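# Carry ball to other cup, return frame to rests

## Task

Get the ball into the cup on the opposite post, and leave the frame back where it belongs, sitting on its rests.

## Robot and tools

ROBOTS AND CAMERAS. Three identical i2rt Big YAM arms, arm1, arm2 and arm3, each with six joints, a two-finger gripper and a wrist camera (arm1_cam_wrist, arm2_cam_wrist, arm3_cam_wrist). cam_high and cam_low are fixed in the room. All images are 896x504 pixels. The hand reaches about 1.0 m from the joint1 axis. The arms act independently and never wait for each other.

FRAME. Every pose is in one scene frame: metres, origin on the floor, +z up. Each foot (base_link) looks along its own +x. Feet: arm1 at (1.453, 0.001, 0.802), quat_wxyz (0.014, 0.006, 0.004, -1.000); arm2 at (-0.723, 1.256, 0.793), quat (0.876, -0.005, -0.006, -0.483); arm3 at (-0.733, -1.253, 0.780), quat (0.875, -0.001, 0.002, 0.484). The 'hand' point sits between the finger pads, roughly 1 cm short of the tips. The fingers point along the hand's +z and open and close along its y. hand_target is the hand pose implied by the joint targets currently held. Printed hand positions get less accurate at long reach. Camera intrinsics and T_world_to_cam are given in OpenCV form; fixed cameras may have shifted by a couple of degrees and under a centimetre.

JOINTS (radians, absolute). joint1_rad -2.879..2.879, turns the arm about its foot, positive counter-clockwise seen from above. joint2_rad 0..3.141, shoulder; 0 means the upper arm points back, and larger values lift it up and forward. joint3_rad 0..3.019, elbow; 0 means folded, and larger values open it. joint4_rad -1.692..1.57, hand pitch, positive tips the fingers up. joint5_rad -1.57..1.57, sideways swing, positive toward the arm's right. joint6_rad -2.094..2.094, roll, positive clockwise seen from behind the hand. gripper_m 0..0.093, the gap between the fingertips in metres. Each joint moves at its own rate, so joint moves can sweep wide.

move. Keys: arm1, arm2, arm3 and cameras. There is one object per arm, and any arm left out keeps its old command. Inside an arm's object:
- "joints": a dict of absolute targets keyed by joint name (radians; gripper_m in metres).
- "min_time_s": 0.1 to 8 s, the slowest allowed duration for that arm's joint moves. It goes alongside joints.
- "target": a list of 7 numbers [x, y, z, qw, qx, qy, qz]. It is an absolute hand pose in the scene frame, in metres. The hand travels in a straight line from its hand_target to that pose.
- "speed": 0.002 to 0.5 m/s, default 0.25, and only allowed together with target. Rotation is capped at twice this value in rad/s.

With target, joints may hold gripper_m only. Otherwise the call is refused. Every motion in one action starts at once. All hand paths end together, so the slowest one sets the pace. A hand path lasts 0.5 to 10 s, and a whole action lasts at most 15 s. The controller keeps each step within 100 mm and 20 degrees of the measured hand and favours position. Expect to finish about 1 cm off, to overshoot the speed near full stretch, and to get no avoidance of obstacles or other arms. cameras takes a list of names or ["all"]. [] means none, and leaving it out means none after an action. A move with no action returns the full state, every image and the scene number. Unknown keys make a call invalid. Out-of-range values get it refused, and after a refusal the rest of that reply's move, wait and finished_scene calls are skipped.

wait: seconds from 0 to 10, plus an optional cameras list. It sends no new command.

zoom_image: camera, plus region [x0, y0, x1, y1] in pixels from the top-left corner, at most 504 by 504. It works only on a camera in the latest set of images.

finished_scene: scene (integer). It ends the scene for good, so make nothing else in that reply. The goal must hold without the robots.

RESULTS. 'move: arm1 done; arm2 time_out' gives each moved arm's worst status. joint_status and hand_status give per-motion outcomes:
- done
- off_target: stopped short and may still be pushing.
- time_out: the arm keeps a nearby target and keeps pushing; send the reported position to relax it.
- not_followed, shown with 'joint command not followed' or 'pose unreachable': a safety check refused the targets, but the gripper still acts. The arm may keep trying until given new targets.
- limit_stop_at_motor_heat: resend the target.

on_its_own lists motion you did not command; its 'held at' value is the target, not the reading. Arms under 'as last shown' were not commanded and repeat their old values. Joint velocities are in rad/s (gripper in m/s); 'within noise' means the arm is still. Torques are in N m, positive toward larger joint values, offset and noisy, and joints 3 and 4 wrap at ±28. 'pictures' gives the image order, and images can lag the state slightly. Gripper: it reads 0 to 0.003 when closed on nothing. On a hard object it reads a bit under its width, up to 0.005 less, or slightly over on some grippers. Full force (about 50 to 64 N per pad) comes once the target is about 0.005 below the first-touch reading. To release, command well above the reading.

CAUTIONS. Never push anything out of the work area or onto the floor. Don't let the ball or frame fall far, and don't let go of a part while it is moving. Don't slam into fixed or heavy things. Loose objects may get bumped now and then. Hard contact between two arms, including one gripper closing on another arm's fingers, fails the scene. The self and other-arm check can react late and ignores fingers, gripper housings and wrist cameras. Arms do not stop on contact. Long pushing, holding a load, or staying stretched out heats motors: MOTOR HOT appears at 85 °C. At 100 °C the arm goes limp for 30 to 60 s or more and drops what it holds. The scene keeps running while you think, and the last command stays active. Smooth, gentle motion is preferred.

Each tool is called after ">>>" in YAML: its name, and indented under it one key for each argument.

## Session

>>> move:
  cameras: ["all"]

>>> zoom_image:
  camera: "cam_low"
  region: [320, 180, 620, 504]

>>> zoom_image:
  camera: "cam_high"
  region: [270, 190, 570, 490]

Scene clock: 0.00 s.
Joint torques (N m): no reading
Motor temperatures (°C): arm1=[29 28 29 24 25 24 24] | arm2=[25 29 27 26 23 21 27] | arm3=[27 27 27 27 23 25 25]
Heat: arm1: hottest joint1_rad 29 °C; arm2: hottest joint2_rad 29 °C; arm3: hottest joint1_rad 27 °C.
Joint velocities: within noise
arm1.joint_positions: joint1_rad=-0.430 joint2_rad=+0.631 joint3_rad=+1.402 joint4_rad=-1.276 joint5_rad=+0.008 joint6_rad=-0.169 gripper_m=+0.09396
arm1.joint_status: not commanded
arm1.hand: x=+1.2197 y=+0.0938 z=+1.3548 quat_wxyz=(+0.150, -0.857, +0.099, +0.482) (m; scene frame)
arm1.hand_target: x=+1.2220 y=+0.0927 z=+1.3684 quat_wxyz=(+0.154, -0.849, +0.098, +0.495) (m; scene frame)
arm1.hand_status: not commanded
arm2.joint_positions: joint1_rad=-0.159 joint2_rad=+0.563 joint3_rad=+1.339 joint4_rad=-1.223 joint5_rad=+0.179 joint6_rad=+0.060 gripper_m=+0.09396
arm2.joint_status: not commanded
arm2.hand: x=-0.6645 y=+1.0393 z=+1.3486 quat_wxyz=(-0.418, -0.522, -0.658, +0.347) (m; scene frame)
arm2.hand_target: x=-0.6659 y=+1.0426 z=+1.3594 quat_wxyz=(-0.427, -0.519, -0.652, +0.352) (m; scene frame)
arm2.hand_status: not commanded
arm3.joint_positions: joint1_rad=+0.085 joint2_rad=+0.628 joint3_rad=+1.434 joint4_rad=-1.415 joint5_rad=+0.195 joint6_rad=+0.111 gripper_m=+0.09396
arm3.joint_status: not commanded
arm3.hand: x=-0.6006 y=-1.0712 z=+1.3224 quat_wxyz=(-0.427, +0.378, -0.800, -0.190) (m; scene frame)
arm3.hand_target: x=-0.6017 y=-1.0734 z=+1.3346 quat_wxyz=(-0.437, +0.373, -0.794, -0.198) (m; scene frame)
arm3.hand_status: not commanded
pictures: arm1_cam_wrist, arm2_cam_wrist, arm3_cam_wrist, cam_high, cam_low
camera_calibration:
arm1_cam_wrist: T_world_to_cam=[[0.328122, 0.927523, 0.178992, -0.73172], [0.884814, -0.235417, -0.402099, -0.51117], [-0.330819, 0.290312, -0.89793, 1.71922], [0, 0, 0, 1]] pos_world=[1.26113, 0.059239, 1.46917]
arm2_cam_wrist: T_world_to_cam=[[-0.977649, -0.209434, 0.0184212, -0.45841], [-0.189655, 0.840709, -0.507188, -0.309064], [0.0907357, -0.499346, -0.861638, 1.86683], [0, 0, 0, 1]] pos_world=[-0.676167, 1.09602, 1.46022]
arm3_cam_wrist: T_world_to_cam=[[0.770384, -0.63719, 0.0223167, -0.249647], [-0.595868, -0.731994, -0.330341, -0.703067], [0.226826, 0.241192, -0.943598, 1.77024], [0, 0, 0, 1]] pos_world=[-0.628148, -1.10068, 1.44372]

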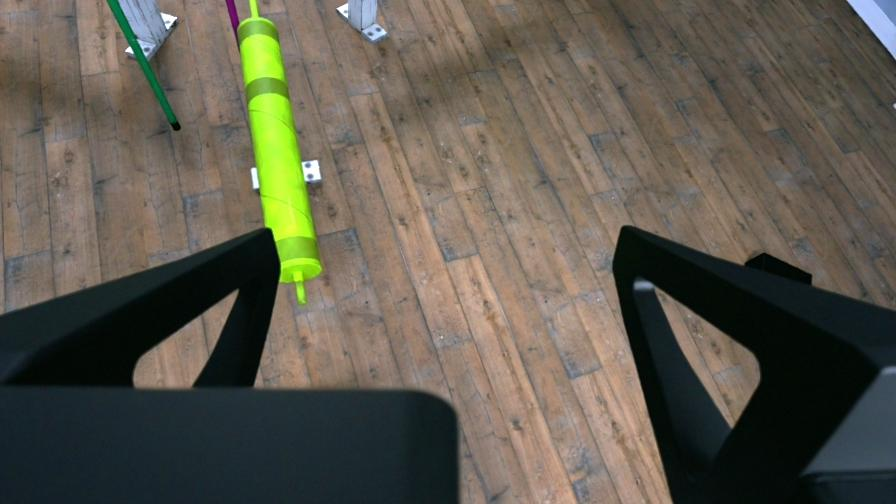

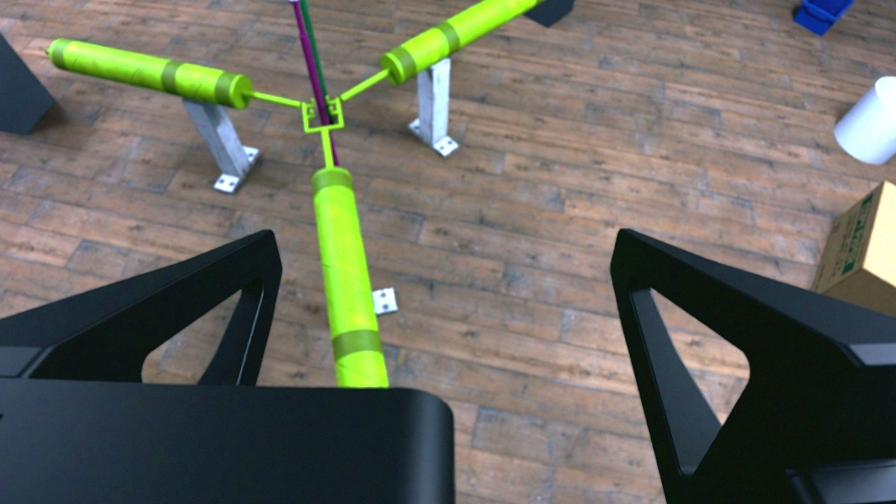

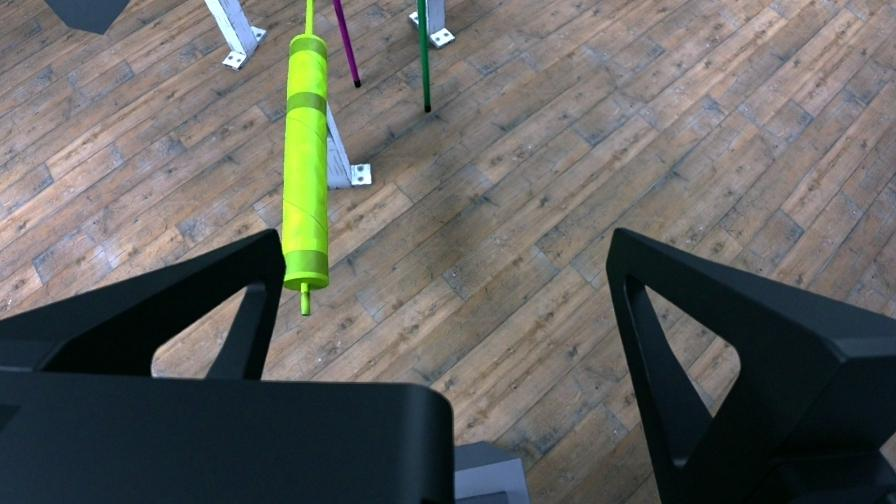

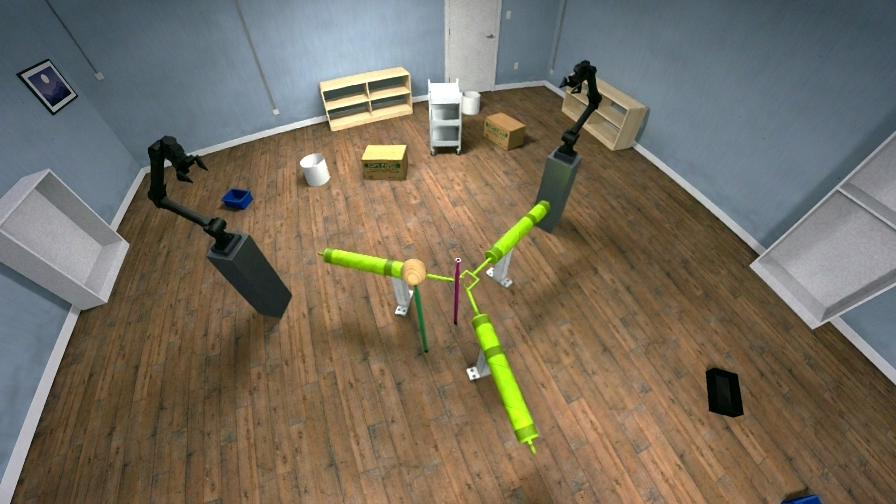

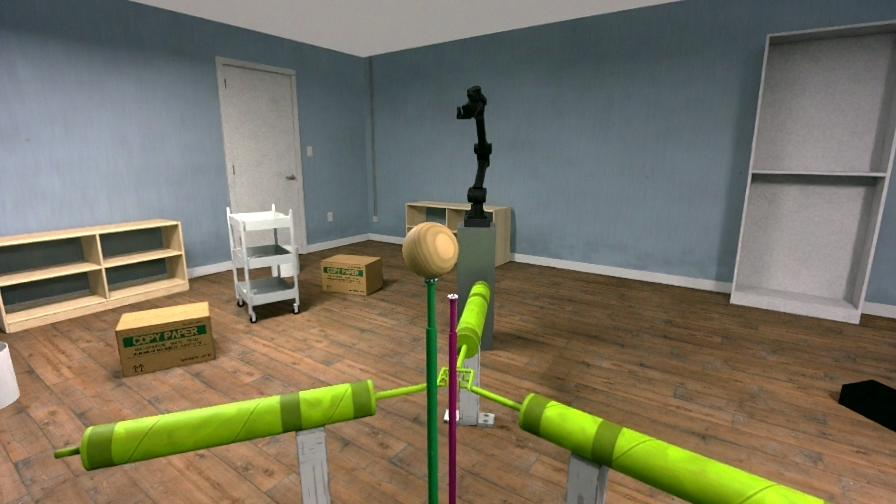

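Scaled by 1.556 from the camera's 896x504 image, which has a finer 1280x720 frame.

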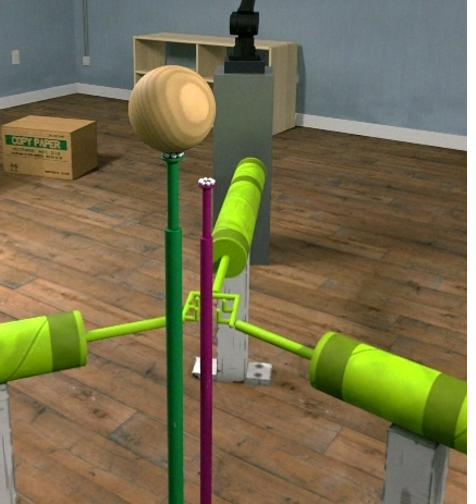

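Scaled by 1.680 from the camera's 896x504 image, which has a finer 1280x720 frame.

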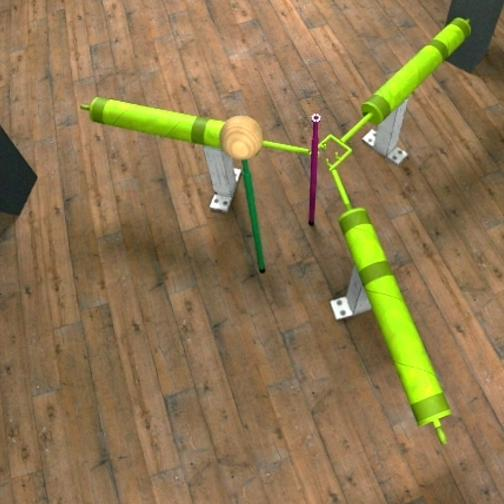

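>>> move:
  arm1: {"target":[0.972,0.022,0.567,0.0149,-0.939,0.041,0.3417],"speed":0.4}
  arm2: {"target":[-0.559,1.05,0.58,0,0.5373,0.8434,0],"speed":0.4}
  arm3: {"target":[-0.733,-0.752,0.582,0.154,-0.4547,0.8735,0.0802],"speed":0.4}
  cameras: ["arm1_cam_wrist","arm2_cam_wrist","arm3_cam_wrist"]

Scene clock: 56.60 s.
Joint torques (N m): arm1=[0.15 -14.1 1.1 2.26 -0.04 0.32] | arm2=[2.08 -9.58 0.38 0.43 -0.18 -0.06] | arm3=[0.62 -12.34 5.91 1.33 0.2 0.13]
Motor temperatures (°C): arm1=[29 27 36 24 25 24 24] | arm2=[25 30 37 26 23 21 27] | arm3=[27 27 37 27 23 24 24]
Heat: arm1: hottest joint3_rad 36 °C; arm2: hottest joint3_rad 37 °C; arm3: hottest joint3_rad 37 °C.
move: arm1 done; arm2 done; arm3 off_target
Joint velocities: within noise
arm1.joint_positions: joint1_rad=-0.068 joint2_rad=+2.383 joint3_rad=+0.751 joint4_rad=+0.748 joint5_rad=+0.033 joint6_rad=+0.037 gripper_m=+0.09396
arm1.joint_status: not commanded
arm1.hand: x=+0.9788 y=+0.0276 z=+0.5650 quat_wxyz=(+0.020, -0.942, +0.040, +0.331) (m; scene frame)
arm1.hand_target: x=+0.9720 y=+0.0219 z=+0.5671 quat_wxyz=(+0.015, -0.939, +0.041, +0.342) (m; scene frame)
arm1.hand_status: done (0.009 m and 1.4 deg from the pose sent, 0.829 m and 25.2 deg at the start; pose on its path clipped on 22 of 104 steps)
arm2.joint_positions: joint1_rad=+0.102 joint2_rad=+2.115 joint3_rad=+0.510 joint4_rad=+0.024 joint5_rad=-0.003 joint6_rad=+0.243 gripper_m=+0.09396
arm2.joint_status: not commanded
arm2.hand: x=-0.5615 y=+1.0481 z=+0.5867 quat_wxyz=(-0.002, -0.543, -0.840, +0.002) (m; scene frame)
arm2.hand_target: x=-0.5591 y=+1.0501 z=+0.5803 quat_wxyz=(+0.000, -0.537, -0.843, +0.000) (m; scene frame)
arm2.hand_status: done (0.007 m and 0.9 deg from the pose sent, 0.776 m and 66.7 deg at the start; pose on its path clipped on 24 of 104 steps)
arm3.joint_positions: joint1_rad=+0.628 joint2_rad=+2.181 joint3_rad=+0.962 joint4_rad=-0.092 joint5_rad=+0.223 joint6_rad=+0.645 gripper_m=+0.09396
arm3.joint_status: not commanded
arm3.hand: x=-0.7285 y=-0.7639 z=+0.5856 quat_wxyz=(-0.152, +0.457, -0.873, -0.070) (m; scene frame)
arm3.hand_target: x=-0.7331 y=-0.7525 z=+0.5822 quat_wxyz=(-0.154, +0.455, -0.873, -0.080) (m; scene frame)
arm3.hand_status: off_target (0.013 m and 1.2 deg from the pose sent, 0.817 m and 36.0 deg at the start; pose on its path clipped on 19 of 104 steps)
pictures: arm1_cam_wrist, arm2_cam_wrist, arm3_cam_wrist
camera_calibration:
arm1_cam_wrist: T_world_to_cam=[[0.0964951, 0.994804, 0.0324648, -0.14222], [0.994523, -0.095049, -0.0434767, -0.945053], [-0.040165, 0.0364823, -0.998527, 0.728973], [0, 0, 0, 1]] pos_world=[0.98288, 0.0250602, 0.691428]
arm2_cam_wrist: T_world_to_cam=[[-0.913671, -0.406425, 0.00487977, -0.0915161], [-0.330407, 0.749662, 0.573444, -1.30114], [-0.23672, 0.522327, -0.81923, -0.0741913], [0, 0, 0, 1]] pos_world=[-0.531083, 0.976972, 0.685798]
arm3_cam_wrist: T_world_to_cam=[[0.824741, -0.565312, 0.0149745, 0.160007], [-0.543946, -0.785771, 0.294427, -1.16683], [-0.154677, -0.250971, -0.955557, 0.383002], [0, 0, 0, 1]] pos_world=[-0.707415, -0.730284, 0.70713]

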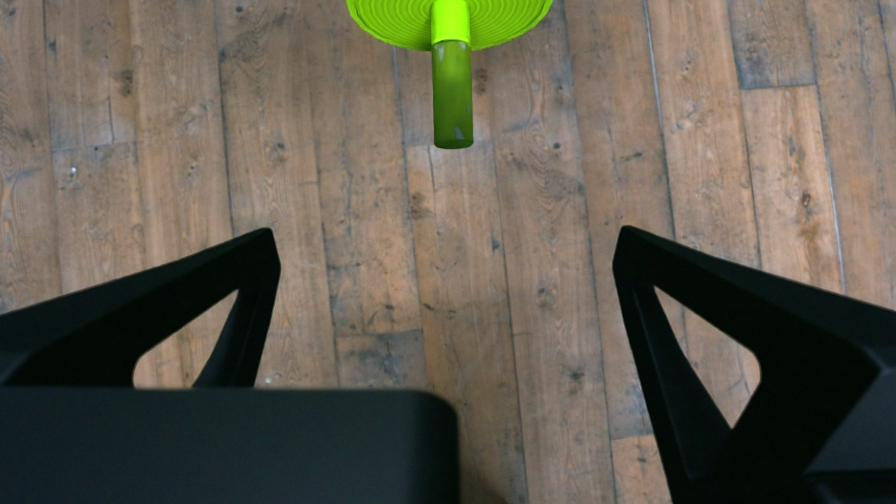

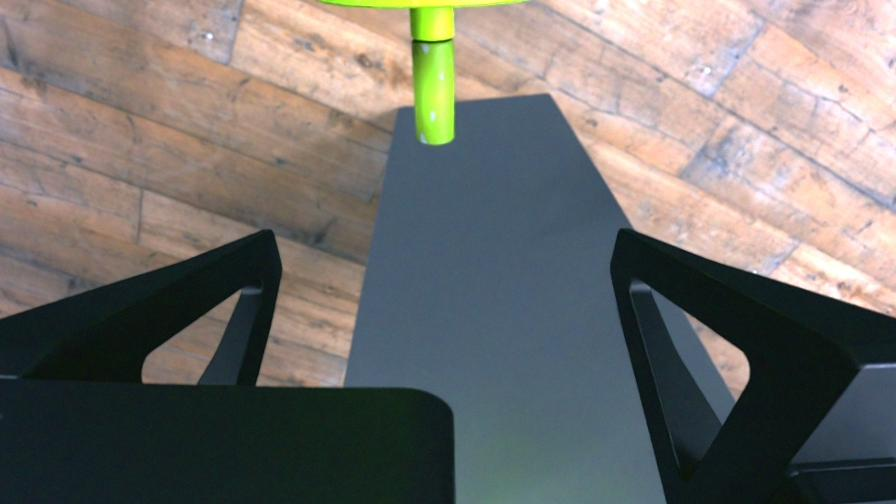

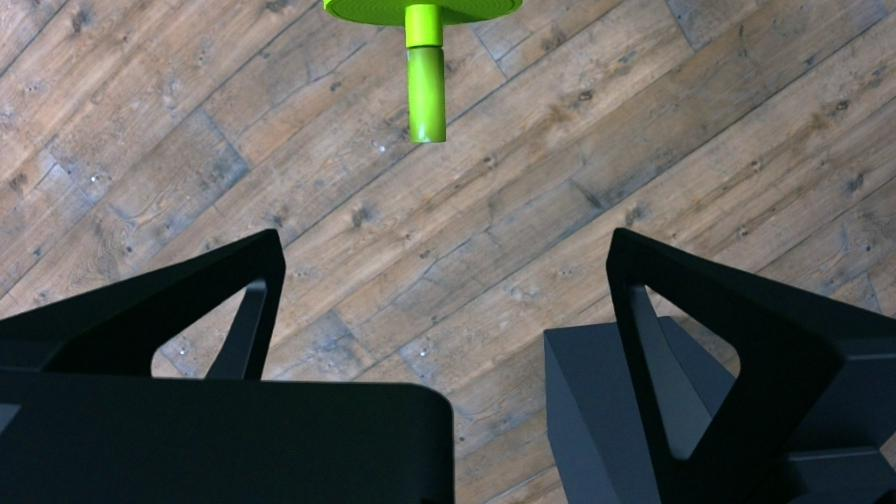

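>>> move:
  arm1: {"target":[0.8885,0.040,0.464,0.0149,-0.939,0.041,0.3417],"speed":0.25}
  arm2: {"target":[-0.551,1.042,0.451,0,0.5373,0.8434,0],"speed":0.25}
  arm3: {"target":[-0.714,-0.714,0.450,0.154,-0.4547,0.8735,0.0802],"speed":0.25}
  cameras: ["arm1_cam_wrist","arm2_cam_wrist","arm3_cam_wrist"]

Scene clock: 74.93 s.
Joint torques (N m): arm1=[-1.96 -17.38 2.26 1.33 -0.12 0.08] | arm2=[2.08 -11.75 -1.57 0.43 -0.19 0.01] | arm3=[-0.44 -14.68 4.52 1.36 0.18 -0.09]
Motor temperatures (°C): arm1=[29 30 33 24 25 24 24] | arm2=[25 30 33 26 23 21 26] | arm3=[27 27 35 27 23 24 24]
Heat: arm1: hottest joint3_rad 33 °C; arm2: hottest joint3_rad 33 °C; arm3: hottest joint3_rad 35 °C.
move: arm1 done; arm2 done; arm3 done
Joint velocities: within noise
arm1.joint_positions: joint1_rad=-0.076 joint2_rad=+2.675 joint3_rad=+1.140 joint4_rad=+0.672 joint5_rad=+0.014 joint6_rad=+0.037 gripper_m=+0.09396
arm1.joint_status: not commanded
arm1.hand: x=+0.8921 y=+0.0335 z=+0.4652 quat_wxyz=(+0.013, -0.939, +0.041, +0.341) (m; scene frame)
arm1.hand_target: x=+0.8885 y=+0.0400 z=+0.4641 quat_wxyz=(+0.015, -0.939, +0.041, +0.342) (m; scene frame)
arm1.hand_status: done (0.008 m and 0.3 deg from the pose sent, 0.136 m and 1.4 deg at the start)
arm2.joint_positions: joint1_rad=+0.108 joint2_rad=+2.574 joint3_rad=+0.733 joint4_rad=+0.259 joint5_rad=-0.003 joint6_rad=+0.243 gripper_m=+0.09396
arm2.joint_status: not commanded
arm2.hand: x=-0.5515 y=+1.0373 z=+0.4581 quat_wxyz=(-0.002, -0.541, -0.841, +0.002) (m; scene frame)
arm2.hand_target: x=-0.5512 y=+1.0420 z=+0.4512 quat_wxyz=(+0.000, -0.537, -0.843, +0.000) (m; scene frame)
arm2.hand_status: done (0.009 m and 0.5 deg from the pose sent, 0.136 m and 0.9 deg at the start)
arm3.joint_positions: joint1_rad=+0.595 joint2_rad=+2.557 joint3_rad=+1.228 joint4_rad=+0.030 joint5_rad=+0.211 joint6_rad=+0.621 gripper_m=+0.09396
arm3.joint_status: not commanded
arm3.hand: x=-0.7162 y=-0.7213 z=+0.4546 quat_wxyz=(-0.151, +0.454, -0.875, -0.074) (m; scene frame)
arm3.hand_target: x=-0.7141 y=-0.7141 z=+0.4502 quat_wxyz=(-0.154, +0.455, -0.873, -0.080) (m; scene frame)
arm3.hand_status: done (0.009 m and 0.8 deg from the pose sent, 0.145 m and 1.2 deg at the start)
pictures: arm1_cam_wrist, arm2_cam_wrist, arm3_cam_wrist
camera_calibration:
arm1_cam_wrist: T_world_to_cam=[[0.0934156, 0.99548, 0.0171139, -0.126525], [0.993736, -0.0921655, -0.0631958, -0.852889], [-0.0613328, 0.0229102, -0.997854, 0.644626], [0, 0, 0, 1]] pos_world=[0.898903, 0.032578, 0.591509]
arm2_cam_wrist: T_world_to_cam=[[-0.911018, -0.412335, 0.00512139, -0.0786782], [-0.335049, 0.747389, 0.573717, -1.21627], [-0.240391, 0.520951, -0.819037, -0.172154], [0, 0, 0, 1]] pos_world=[-0.520572, 0.966269, 0.557197]
arm3_cam_wrist: T_world_to_cam=[[0.820958, -0.570949, 0.00667281, 0.17293], [-0.54764, -0.784026, 0.292221, -1.08857], [-0.161612, -0.243556, -0.956327, 0.271121], [0, 0, 0, 1]] pos_world=[-0.694298, -0.688704, 0.576231]

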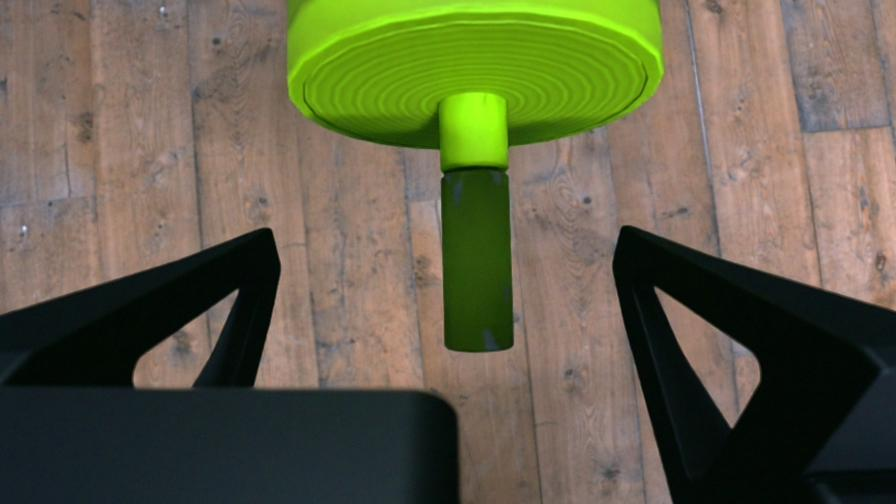

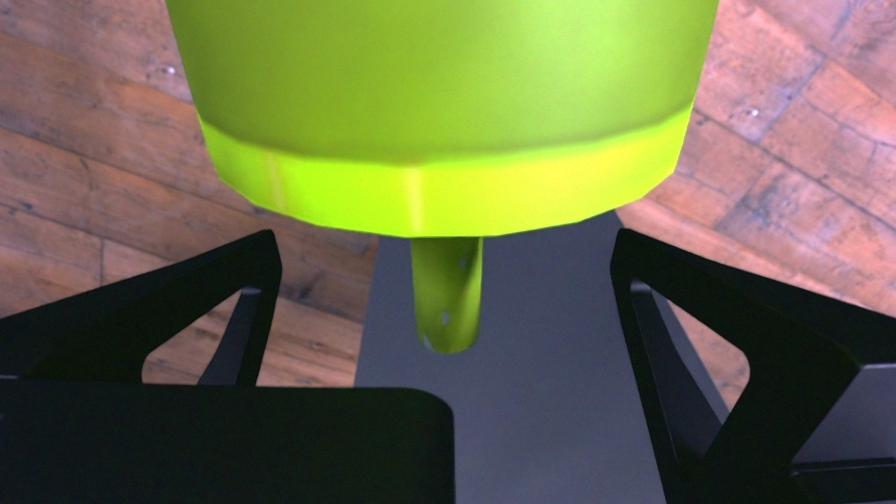

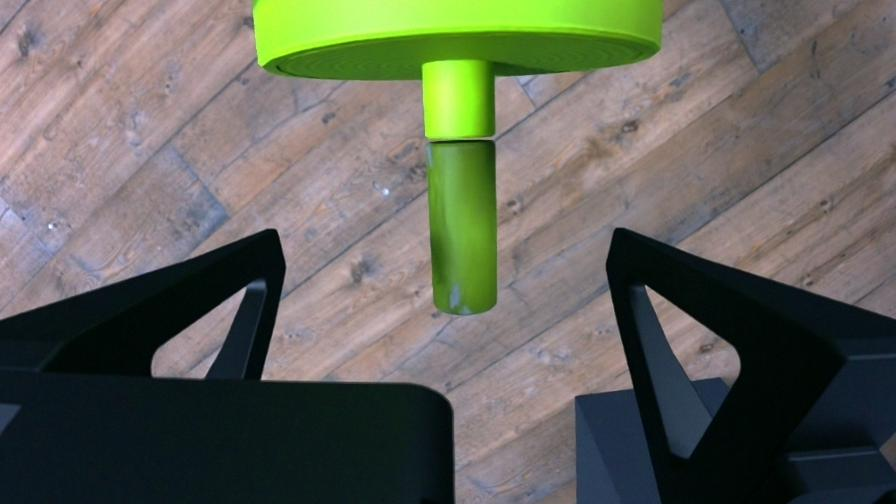

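>>> move:
  arm1: {"target":[0.890,0.049,0.457,0.0149,-0.939,0.041,0.3417],"speed":0.15}
  arm2: {"target":[-0.551,1.042,0.449,0,0.5373,0.8434,0],"speed":0.15}
  arm3: {"target":[-0.705,-0.709,0.443,0.154,-0.4547,0.8735,0.0802],"speed":0.15}

>>> move:
  arm1: {"joints":{"gripper_m":0.008}}
  arm2: {"joints":{"gripper_m":0.008}}
  arm3: {"joints":{"gripper_m":0.008}}
  cameras: ["all"]

Scene clock: 86.53 s.
Joint torques (N m): arm1=[-1.9 -16.85 2.15 1.62 -0.13 0.01] | arm2=[2.02 -11.4 -1.31 0.46 -0.18 0.01] | arm3=[-0.56 -14.39 4.86 1.36 0.17 -0.08]
Motor temperatures (°C): arm1=[29 29 32 24 25 24 24] | arm2=[25 31 32 26 23 21 26] | arm3=[27 29 33 27 23 24 24]
Heat: arm1: hottest joint3_rad 32 °C; arm2: hottest joint3_rad 32 °C; arm3: hottest joint3_rad 33 °C.
move: arm1 done; arm2 done; arm3 done
Joint velocities: within noise
arm1.joint_positions: joint1_rad=-0.097 joint2_rad=+2.692 joint3_rad=+1.150 joint4_rad=+0.672 joint5_rad=+0.001 joint6_rad=+0.027 gripper_m=+0.09396
arm1.joint_status: not commanded
arm1.hand: x=+0.8949 y=+0.0430 z=+0.4579 quat_wxyz=(+0.012, -0.940, +0.043, +0.338) (m; scene frame)
arm1.hand_target: x=+0.8902 y=+0.0491 z=+0.4570 quat_wxyz=(+0.015, -0.939, +0.041, +0.342) (m; scene frame)
arm1.hand_status: done (0.008 m and 0.6 deg from the pose sent, 0.018 m and 0.3 deg at the start)
arm2.joint_positions: joint1_rad=+0.108 joint2_rad=+2.574 joint3_rad=+0.733 joint4_rad=+0.261 joint5_rad=-0.003 joint6_rad=+0.243 gripper_m=+0.09396
arm2.joint_status: not commanded
arm2.hand: x=-0.5514 y=+1.0372 z=+0.4579 quat_wxyz=(-0.002, -0.541, -0.841, +0.002) (m; scene frame)
arm2.hand_target: x=-0.5512 y=+1.0420 z=+0.4493 quat_wxyz=(+0.000, -0.537, -0.843, +0.000) (m; scene frame)
arm2.hand_status: done (0.010 m and 0.6 deg from the pose sent, 0.010 m and 0.5 deg at the start)
arm3.joint_positions: joint1_rad=+0.578 joint2_rad=+2.572 joint3_rad=+1.249 joint4_rad=+0.030 joint5_rad=+0.206 joint6_rad=+0.603 gripper_m=+0.09396
arm3.joint_status: not commanded
arm3.hand: x=-0.7081 y=-0.7155 z=+0.4501 quat_wxyz=(-0.152, +0.454, -0.875, -0.075) (m; scene frame)
arm3.hand_target: x=-0.7051 y=-0.7093 z=+0.4432 quat_wxyz=(-0.154, +0.455, -0.874, -0.080) (m; scene frame)
arm3.hand_status: done (0.010 m and 0.7 deg from the pose sent, 0.020 m and 0.8 deg at the start)
pictures: none

Scene clock: 87.33 s.
Joint torques (N m): arm1=[-1.9 -16.91 2.33 1.62 -0.02 0.07] | arm2=[2.02 -11.46 -1.32 0.43 -0.15 0.02] | arm3=[-0.44 -14.39 4.86 1.36 0.08 -0.06]
Motor temperatures (°C): arm1=[29 30 32 24 25 24 24] | arm2=[25 31 32 26 23 21 26] | arm3=[27 29 33 27 23 24 24]
Heat: arm1: hottest joint3_rad 32 °C; arm2: hottest joint3_rad 32 °C; arm3: hottest joint3_rad 33 °C.
move: arm1 off_target; arm2 off_target; arm3 off_target
Joint velocities: within noise
arm1.joint_positions: joint1_rad=-0.097 joint2_rad=+2.692 joint3_rad=+1.150 joint4_rad=+0.672 joint5_rad=-0.002 joint6_rad=+0.024 gripper_m=+0.01793
arm1.joint_status: gripper_m off_target (ended at +0.01797, target +0.00800)
arm1.hand: x=+0.8949 y=+0.0425 z=+0.4579 quat_wxyz=(+0.011, -0.940, +0.042, +0.338) (m; scene frame)
arm1.hand_target: x=+0.8902 y=+0.0491 z=+0.4570 quat_wxyz=(+0.015, -0.939, +0.041, +0.342) (m; scene frame)
arm1.hand_status: not commanded
arm2.joint_positions: joint1_rad=+0.109 joint2_rad=+2.574 joint3_rad=+0.733 joint4_rad=+0.261 joint5_rad=-0.003 joint6_rad=+0.243 gripper_m=+0.01644
arm2.joint_status: gripper_m off_target (ended at +0.01647, target +0.00800)
arm2.hand: x=-0.5512 y=+1.0374 z=+0.4579 quat_wxyz=(-0.003, -0.540, -0.841, +0.001) (m; scene frame)
arm2.hand_target: x=-0.5512 y=+1.0421 z=+0.4493 quat_wxyz=(+0.000, -0.537, -0.843, +0.000) (m; scene frame)
arm2.hand_status: not commanded
arm3.joint_positions: joint1_rad=+0.577 joint2_rad=+2.572 joint3_rad=+1.249 joint4_rad=+0.030 joint5_rad=+0.208 joint6_rad=+0.600 gripper_m=+0.01441
arm3.joint_status: gripper_m off_target (ended at +0.01444, target +0.00800)
arm3.hand: x=-0.7071 y=-0.7156 z=+0.4502 quat_wxyz=(-0.153, +0.455, -0.874, -0.074) (m; scene frame)
arm3.hand_target: x=-0.7050 y=-0.7091 z=+0.4434 quat_wxyz=(-0.154, +0.455, -0.874, -0.080) (m; scene frame)
arm3.hand_status: not commanded
pictures: arm1_cam_wrist, arm2_cam_wrist, arm3_cam_wrist, cam_high, cam_low
camera_calibration:
arm1_cam_wrist: T_world_to_cam=[[0.0943566, 0.995443, 0.0137842, -0.135037], [0.994039, -0.0934459, -0.0561592, -0.858675], [-0.0546152, 0.019001, -0.998327, 0.631641], [0, 0, 0, 1]] pos_world=[0.900795, 0.04218, 0.584223]
arm2_cam_wrist: T_world_to_cam=[[-0.910729, -0.412985, 0.0040843, -0.0769631], [-0.336337, 0.747369, 0.57299, -1.21645], [-0.239689, 0.520465, -0.819552, -0.171227], [0, 0, 0, 1]] pos_world=[-0.52027, 0.966468, 0.556997]
arm3_cam_wrist: T_world_to_cam=[[0.822048, -0.569369, 0.00751607, 0.170222], [-0.546854, -0.785724, 0.289117, -1.07704], [-0.158708, -0.241778, -0.957264, 0.273511], [0, 0, 0, 1]] pos_world=[-0.685505, -0.683209, 0.571933]

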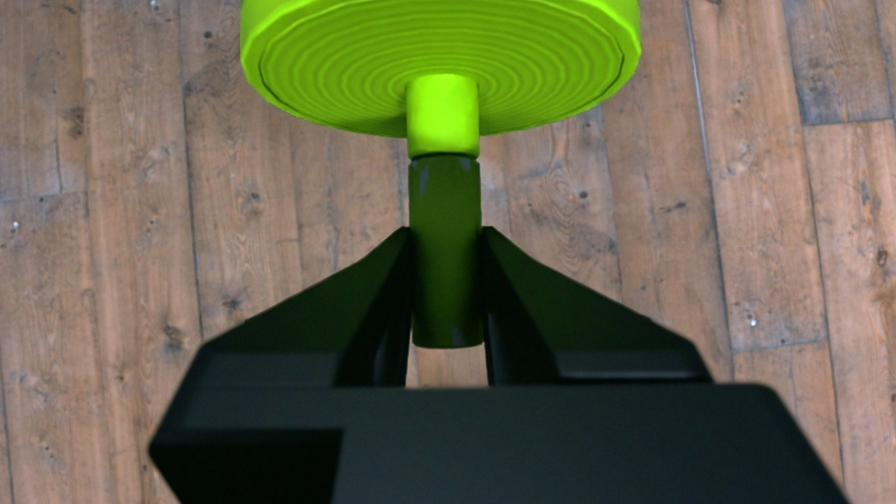

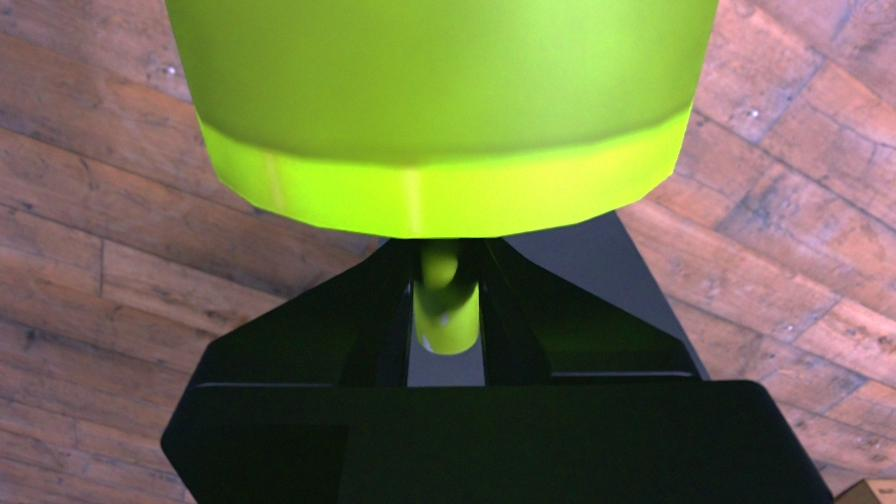

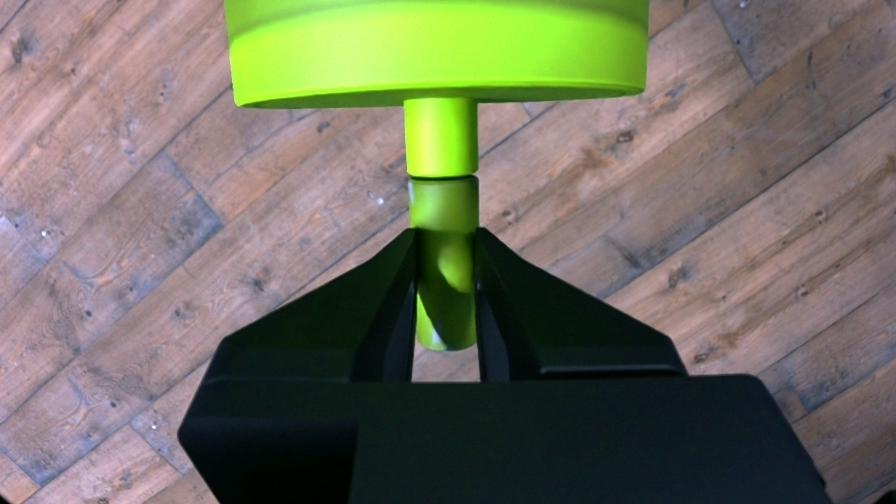

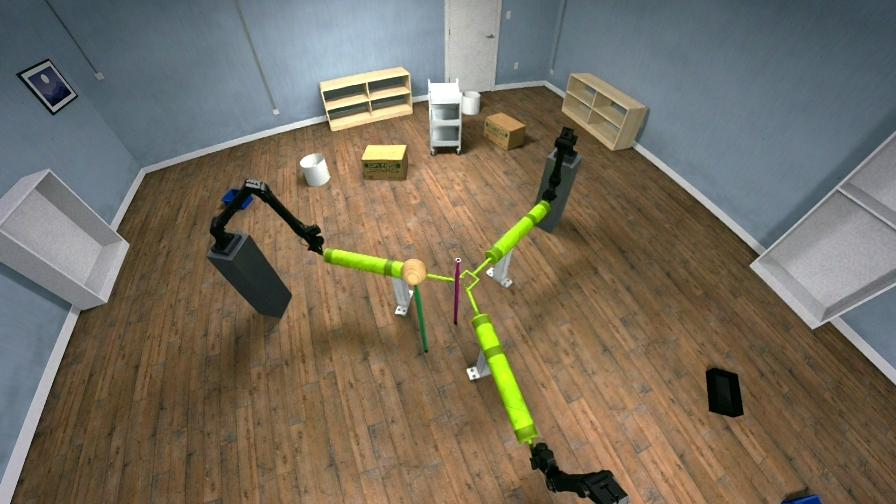

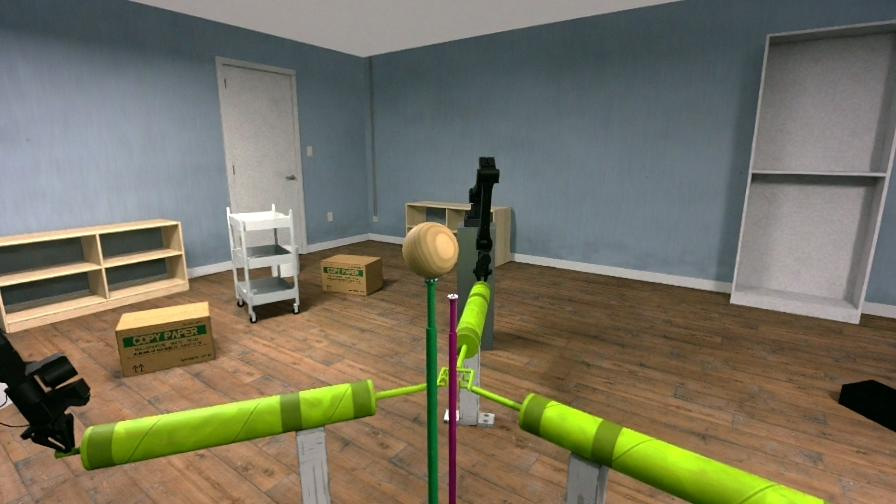

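>>> move:
  arm2: {"target":[-0.551,1.042,0.444,0,0.5373,0.8434,0],"speed":0.05,"joints":{"gripper_m":0.035}}
  arm3: {"target":[-0.704,-0.709,0.434,0.154,-0.4547,0.8735,0.0802],"speed":0.05,"joints":{"gripper_m":0.035}}

>>> move:
  arm2: {"joints":{"gripper_m":0.008}}
  arm3: {"joints":{"gripper_m":0.008}}
  cameras: ["arm3_cam_wrist"]

Scene clock: 96.43 s.
Joint torques (N m): arm1=[-1.9 -16.91 2.32 1.62 -0.02 0.06] | arm2=[2.08 -11.52 -1.57 0.44 -0.15 0.01] | arm3=[-0.67 -14.51 4.82 1.48 0.17 -0.08]
Motor temperatures (°C): arm1=[29 31 31 24 25 24 24] | arm2=[25 31 31 26 23 21 27] | arm3=[26 30 33 27 23 24 25]
Heat: arm1: hottest joint2_rad 31 °C; arm2: hottest joint2_rad 31 °C; arm3: hottest joint3_rad 33 °C.
move: arm2 done; arm3 off_target
Joint velocities: within noise
arm1: as last shown
arm2.joint_positions: joint1_rad=+0.109 joint2_rad=+2.591 joint3_rad=+0.746 joint4_rad=+0.267 joint5_rad=-0.003 joint6_rad=+0.243 gripper_m=+0.03493
arm2.joint_status: all done
arm2.hand: x=-0.5501 y=+1.0361 z=+0.4526 quat_wxyz=(-0.004, -0.540, -0.841, +0.002) (m; scene frame)
arm2.hand_target: x=-0.5511 y=+1.0420 z=+0.4443 quat_wxyz=(+0.000, -0.537, -0.843, +0.000) (m; scene frame)
arm2.hand_status: done (0.010 m and 0.6 deg from the pose sent, 0.015 m and 0.5 deg at the start)
arm3.joint_positions: joint1_rad=+0.577 joint2_rad=+2.595 joint3_rad=+1.262 joint4_rad=+0.035 joint5_rad=+0.206 joint6_rad=+0.600 gripper_m=+0.03495
arm3.joint_status: all done
arm3.hand: x=-0.7076 y=-0.7172 z=+0.4404 quat_wxyz=(-0.150, +0.455, -0.874, -0.073) (m; scene frame)
arm3.hand_target: x=-0.7040 y=-0.7094 z=+0.4343 quat_wxyz=(-0.154, +0.455, -0.874, -0.080) (m; scene frame)
arm3.hand_status: off_target (0.011 m and 0.9 deg from the pose sent, 0.018 m and 0.7 deg at the start)
pictures: none

Scene clock: 97.03 s.
Joint torques (N m): arm1=[-1.9 -16.91 2.32 1.61 -0.01 0.07] | arm2=[2.02 -11.52 -1.54 0.44 -0.15 0.01] | arm3=[-0.62 -14.51 4.82 1.48 0.19 0.05]
Motor temperatures (°C): arm1=[29 31 31 24 25 24 24] | arm2=[25 31 31 26 23 21 27] | arm3=[26 30 33 27 23 24 25]
Heat: arm1: hottest joint2_rad 31 °C; arm2: hottest joint2_rad 31 °C; arm3: hottest joint3_rad 33 °C.
move: arm2 off_target; arm3 off_target
Joint velocities: within noise
arm1: as last shown
arm2.joint_positions: joint1_rad=+0.109 joint2_rad=+2.591 joint3_rad=+0.746 joint4_rad=+0.267 joint5_rad=-0.003 joint6_rad=+0.243 gripper_m=+0.01786
arm2.joint_status: gripper_m off_target (ended at +0.01790, target +0.00800)
arm2.hand: x=-0.5501 y=+1.0361 z=+0.4526 quat_wxyz=(-0.004, -0.540, -0.841, +0.002) (m; scene frame)
arm2.hand_target: x=-0.5512 y=+1.0420 z=+0.4443 quat_wxyz=(+0.000, -0.537, -0.843, +0.000) (m; scene frame)
arm2.hand_status: not commanded
arm3.joint_positions: joint1_rad=+0.577 joint2_rad=+2.595 joint3_rad=+1.262 joint4_rad=+0.035 joint5_rad=+0.205 joint6_rad=+0.588 gripper_m=+0.01785
arm3.joint_status: gripper_m off_target (ended at +0.01788, target +0.00800)
arm3.hand: x=-0.7076 y=-0.7172 z=+0.4404 quat_wxyz=(-0.151, +0.460, -0.872, -0.072) (m; scene frame)
arm3.hand_target: x=-0.7040 y=-0.7094 z=+0.4343 quat_wxyz=(-0.154, +0.455, -0.874, -0.080) (m; scene frame)
arm3.hand_status: not commanded
pictures: arm3_cam_wrist
camera_calibration:
arm3_cam_wrist: T_world_to_cam=[[0.828809, -0.559407, 0.0118289, 0.179798], [-0.537479, -0.790089, 0.294746, -1.07473], [-0.155537, -0.250646, -0.955502, 0.2588], [0, 0, 0, 1]] pos_world=[-0.686411, -0.683686, 0.56193]

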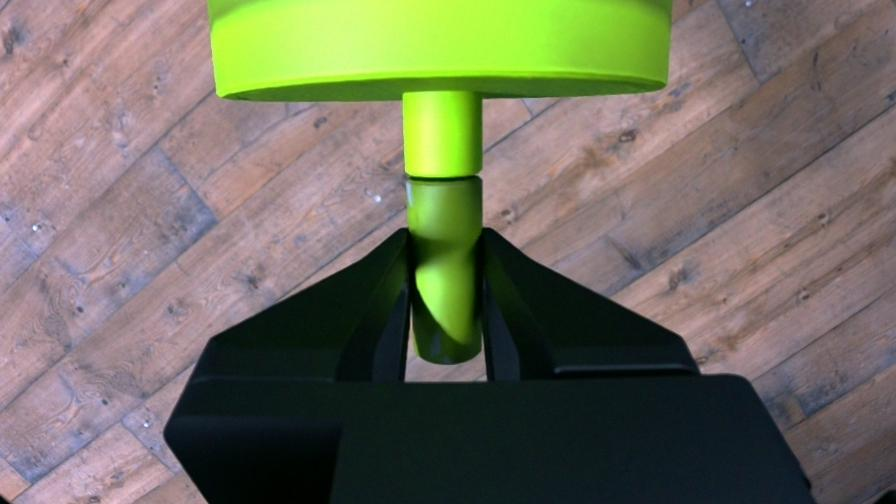

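>>> move:
  arm1: {"target":[0.890,0.047,0.905,0.0149,-0.939,0.041,0.3417],"speed":0.2}
  arm2: {"target":[-0.551,1.041,0.885,0,0.5373,0.8434,0],"speed":0.2}
  arm3: {"target":[-0.704,-0.711,0.885,0.154,-0.4547,0.8735,0.0802],"speed":0.2}
  cameras: ["cam_high","cam_low"]

>>> zoom_image:
  camera: "cam_low"
  region: [380, 190, 530, 320]

>>> zoom_image:
  camera: "cam_high"
  region: [390, 215, 510, 305]

Scene clock: 109.43 s.
Joint torques (N m): arm1=[-1.85 -15.44 10.58 0.58 0.01 0.08] | arm2=[1.14 -8.76 8.7 -1.88 -0.38 -0.07] | arm3=[0.67 -15.21 11.64 -0.8 0.31 0.23]
Motor temperatures (°C): arm1=[29 33 31 24 25 24 25] | arm2=[25 32 30 26 23 21 28] | arm3=[26 31 32 27 23 24 25]
Heat: arm1: hottest joint2_rad 33 °C; arm2: hottest joint2_rad 32 °C; arm3: hottest joint3_rad 32 °C.
move: arm1 off_target; arm2 off_target; arm3 off_target
Joint velocities: arm1=[0.005 -0.015 -0.017 0.002 0.007 -0.168 0] | arm2=[within noise] | arm3=[within noise]
arm1.joint_positions: joint1_rad=-0.103 joint2_rad=+1.586 joint3_rad=+0.925 joint4_rad=-0.249 joint5_rad=-0.006 joint6_rad=+0.019 gripper_m=+0.01793
arm1.joint_status: not commanded
arm1.hand: x=+0.9042 y=+0.0401 z=+0.8733 quat_wxyz=(+0.011, -0.947, +0.042, +0.319) (m; scene frame)
arm1.hand_target: x=+0.8909 y=+0.0470 z=+0.9050 quat_wxyz=(+0.015, -0.939, +0.041, +0.342) (m; scene frame)
arm1.hand_status: off_target (0.035 m and 2.8 deg from the pose sent, 0.447 m and 0.6 deg at the start)
arm2.joint_positions: joint1_rad=+0.109 joint2_rad=+1.200 joint3_rad=+0.688 joint4_rad=-1.063 joint5_rad=+0.003 joint6_rad=+0.241 gripper_m=+0.01786
arm2.joint_status: not commanded
arm2.hand: x=-0.5503 y=+1.0376 z=+0.8706 quat_wxyz=(-0.004, -0.539, -0.842, +0.005) (m; scene frame)
arm2.hand_target: x=-0.5509 y=+1.0408 z=+0.8843 quat_wxyz=(+0.000, -0.537, -0.843, +0.000) (m; scene frame)
arm2.hand_status: off_target (0.015 m and 0.8 deg from the pose sent, 0.432 m and 0.6 deg at the start)
arm3.joint_positions: joint1_rad=+0.564 joint2_rad=+1.696 joint3_rad=+1.193 joint4_rad=-0.800 joint5_rad=+0.202 joint6_rad=+0.574 gripper_m=+0.01786
arm3.joint_status: not commanded
arm3.hand: x=-0.7000 y=-0.7171 z=+0.8557 quat_wxyz=(-0.149, +0.462, -0.872, -0.068) (m; scene frame)
arm3.hand_target: x=-0.7038 y=-0.7115 z=+0.8845 quat_wxyz=(-0.154, +0.455, -0.873, -0.081) (m; scene frame)
arm3.hand_status: off_target (0.030 m and 1.7 deg from the pose sent, 0.445 m and 1.2 deg at the start)
pictures: cam_high, cam_low

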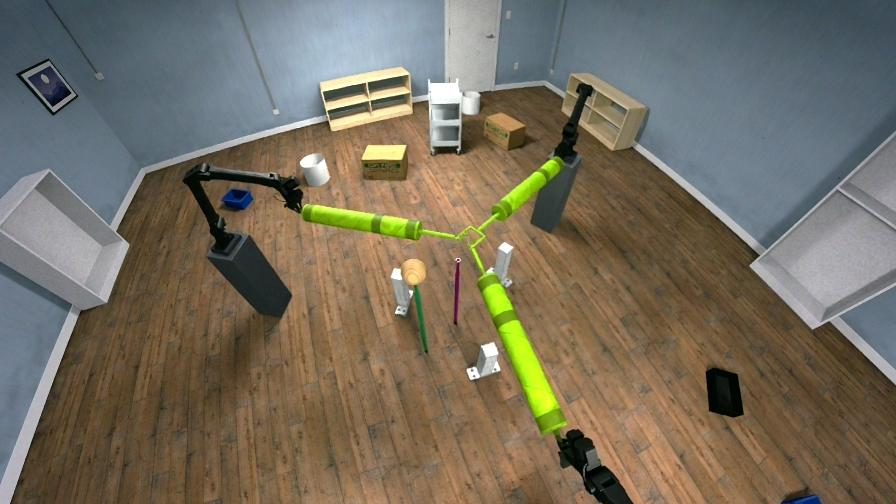

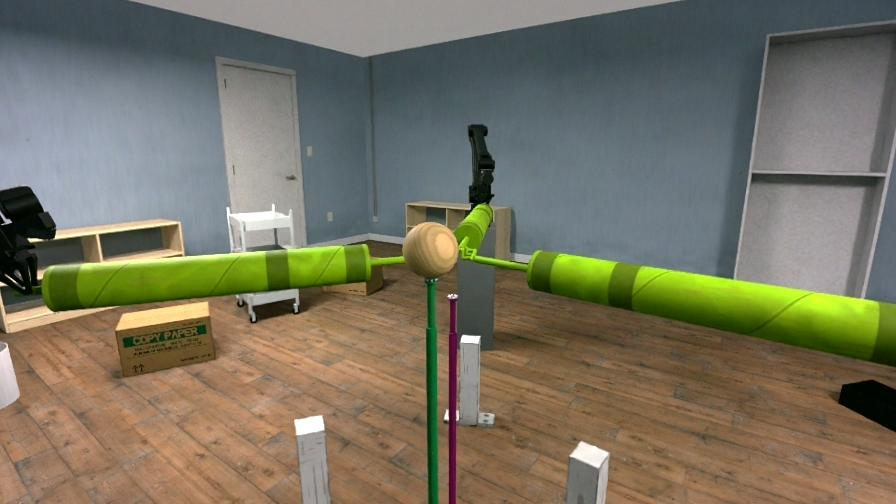

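Scaled by 3.360 from the camera's 896x504 image, which has a finer 1280x720 frame.

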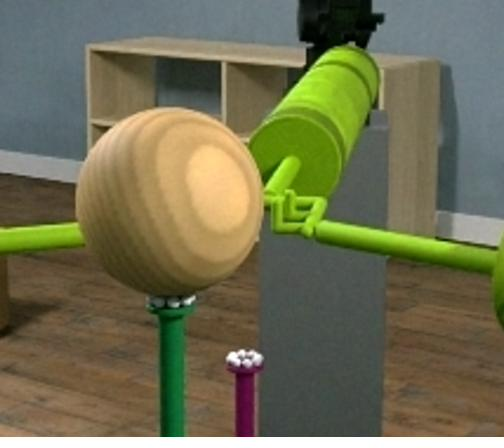

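Scaled by 4.200 from the camera's 896x504 image, which has a finer 1280x720 frame.

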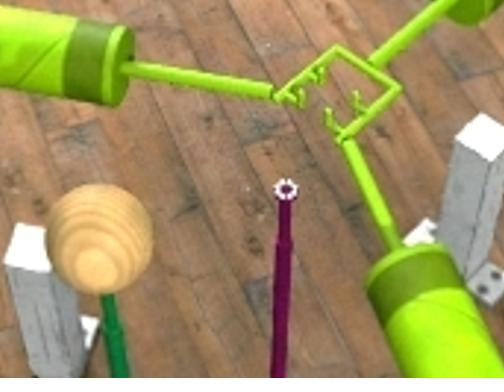

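>>> move:
  arm1: {"target":[1.018,-0.224,0.903,0.0149,-0.939,0.041,0.3417],"speed":0.15}
  arm2: {"target":[-0.423,0.770,0.893,0,0.5373,0.8434,0],"speed":0.15}
  arm3: {"target":[-0.576,-0.982,0.876,0.154,-0.4547,0.8735,0.0802],"speed":0.15}
  cameras: ["cam_high","cam_low"]

>>> zoom_image:
  camera: "cam_low"
  region: [380, 200, 500, 320]

>>> zoom_image:
  camera: "cam_high"
  region: [380, 235, 470, 305]

Scene clock: 134.07 s.
Joint torques (N m): arm1=[-0.09 -12.22 10.65 0.35 1.05 0.2] | arm2=[1.49 -18.37 11.28 -1.14 -0.41 -0.02] | arm3=[-0.91 -6.71 9.11 -0.18 -0.07 0.09]
Motor temperatures (°C): arm1=[29 31 36 24 25 24 26] | arm2=[25 31 36 26 23 21 28] | arm3=[26 30 39 27 23 25 26]
Heat: arm1: hottest joint3_rad 36 °C; arm2: hottest joint3_rad 36 °C; arm3: hottest joint3_rad 39 °C.
move: arm1 off_target; arm2 off_target; arm3 done
Joint velocities: within noise
arm1.joint_positions: joint1_rad=+0.592 joint2_rad=+1.454 joint3_rad=+0.799 joint4_rad=-0.377 joint5_rad=+0.413 joint6_rad=+0.586 gripper_m=+0.01793
arm1.joint_status: not commanded
arm1.hand: x=+1.0302 y=-0.2149 z=+0.8764 quat_wxyz=(+0.019, -0.946, +0.037, +0.321) (m; scene frame)
arm1.hand_target: x=+1.0187 y=-0.2236 z=+0.9029 quat_wxyz=(+0.014, -0.939, +0.041, +0.342) (m; scene frame)
arm1.hand_status: off_target (0.031 m and 2.6 deg from the pose sent, 0.289 m and 2.8 deg at the start)
arm2.joint_positions: joint1_rad=-0.014 joint2_rad=+1.903 joint3_rad=+1.533 joint4_rad=-1.219 joint5_rad=+0.005 joint6_rad=+0.116 gripper_m=+0.01786
arm2.joint_status: not commanded
arm2.hand: x=-0.4324 y=+0.7780 z=+0.8822 quat_wxyz=(+0.003, -0.539, -0.842, +0.003) (m; scene frame)
arm2.hand_target: x=-0.4232 y=+0.7706 z=+0.8930 quat_wxyz=(-0.001, -0.537, -0.843, +0.000) (m; scene frame)
arm2.hand_status: off_target (0.016 m and 0.5 deg from the pose sent, 0.297 m and 0.8 deg at the start)
arm3.joint_positions: joint1_rad=+0.067 joint2_rad=+1.051 joint3_rad=+0.590 joint4_rad=-0.760 joint5_rad=+0.042 joint6_rad=+0.096 gripper_m=+0.01786
arm3.joint_status: not commanded
arm3.hand: x=-0.5749 y=-0.9750 z=+0.8683 quat_wxyz=(-0.154, +0.461, -0.870, -0.078) (m; scene frame)
arm3.hand_target: x=-0.5759 y=-0.9816 z=+0.8755 quat_wxyz=(-0.154, +0.455, -0.873, -0.080) (m; scene frame)
arm3.hand_status: done (0.010 m and 0.9 deg from the pose sent, 0.293 m and 1.7 deg at the start)
pictures: cam_high, cam_low

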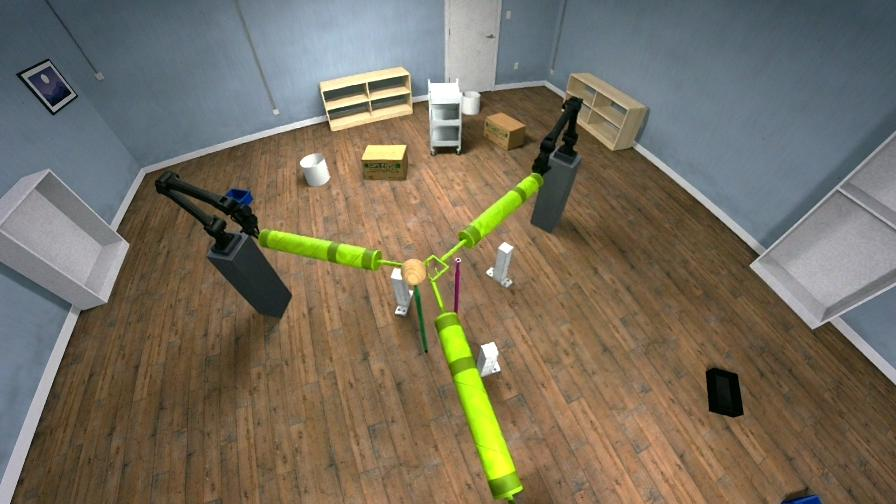

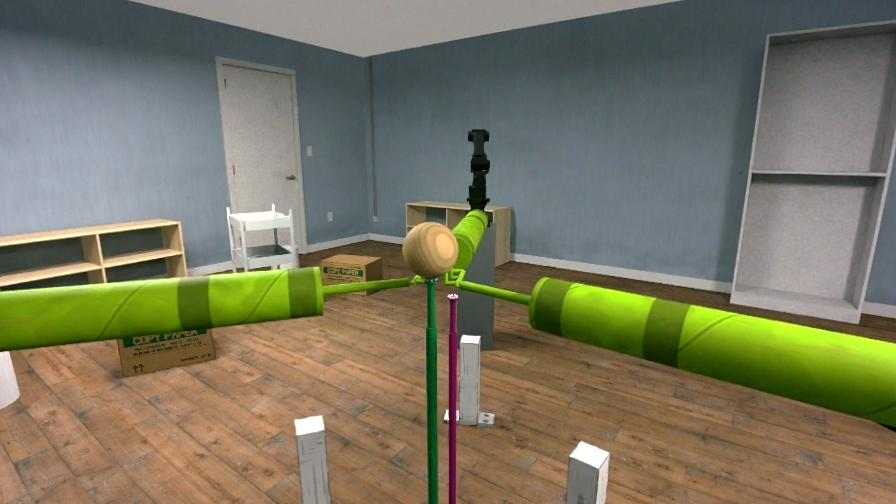

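Scaled by 4.200 from the camera's 896x504 image, which has a finer 1280x720 frame.

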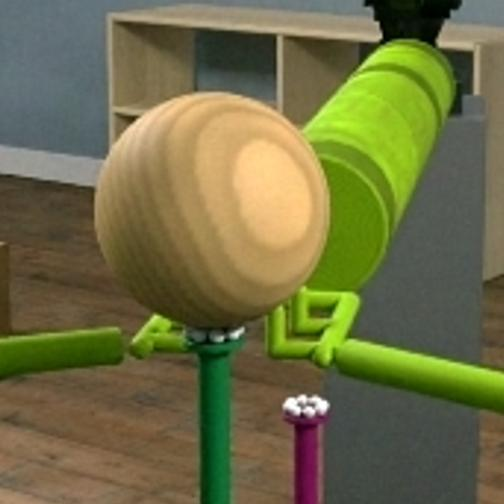

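Scaled by 5.600 from the camera's 896x504 image, which has a finer 1280x720 frame.

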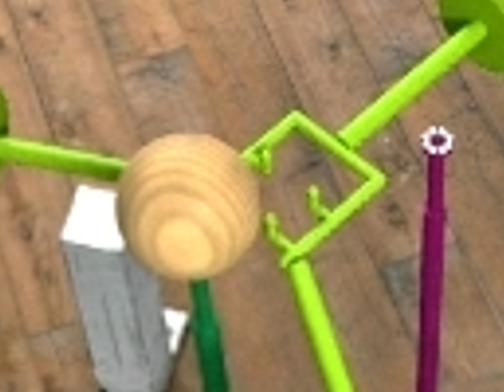

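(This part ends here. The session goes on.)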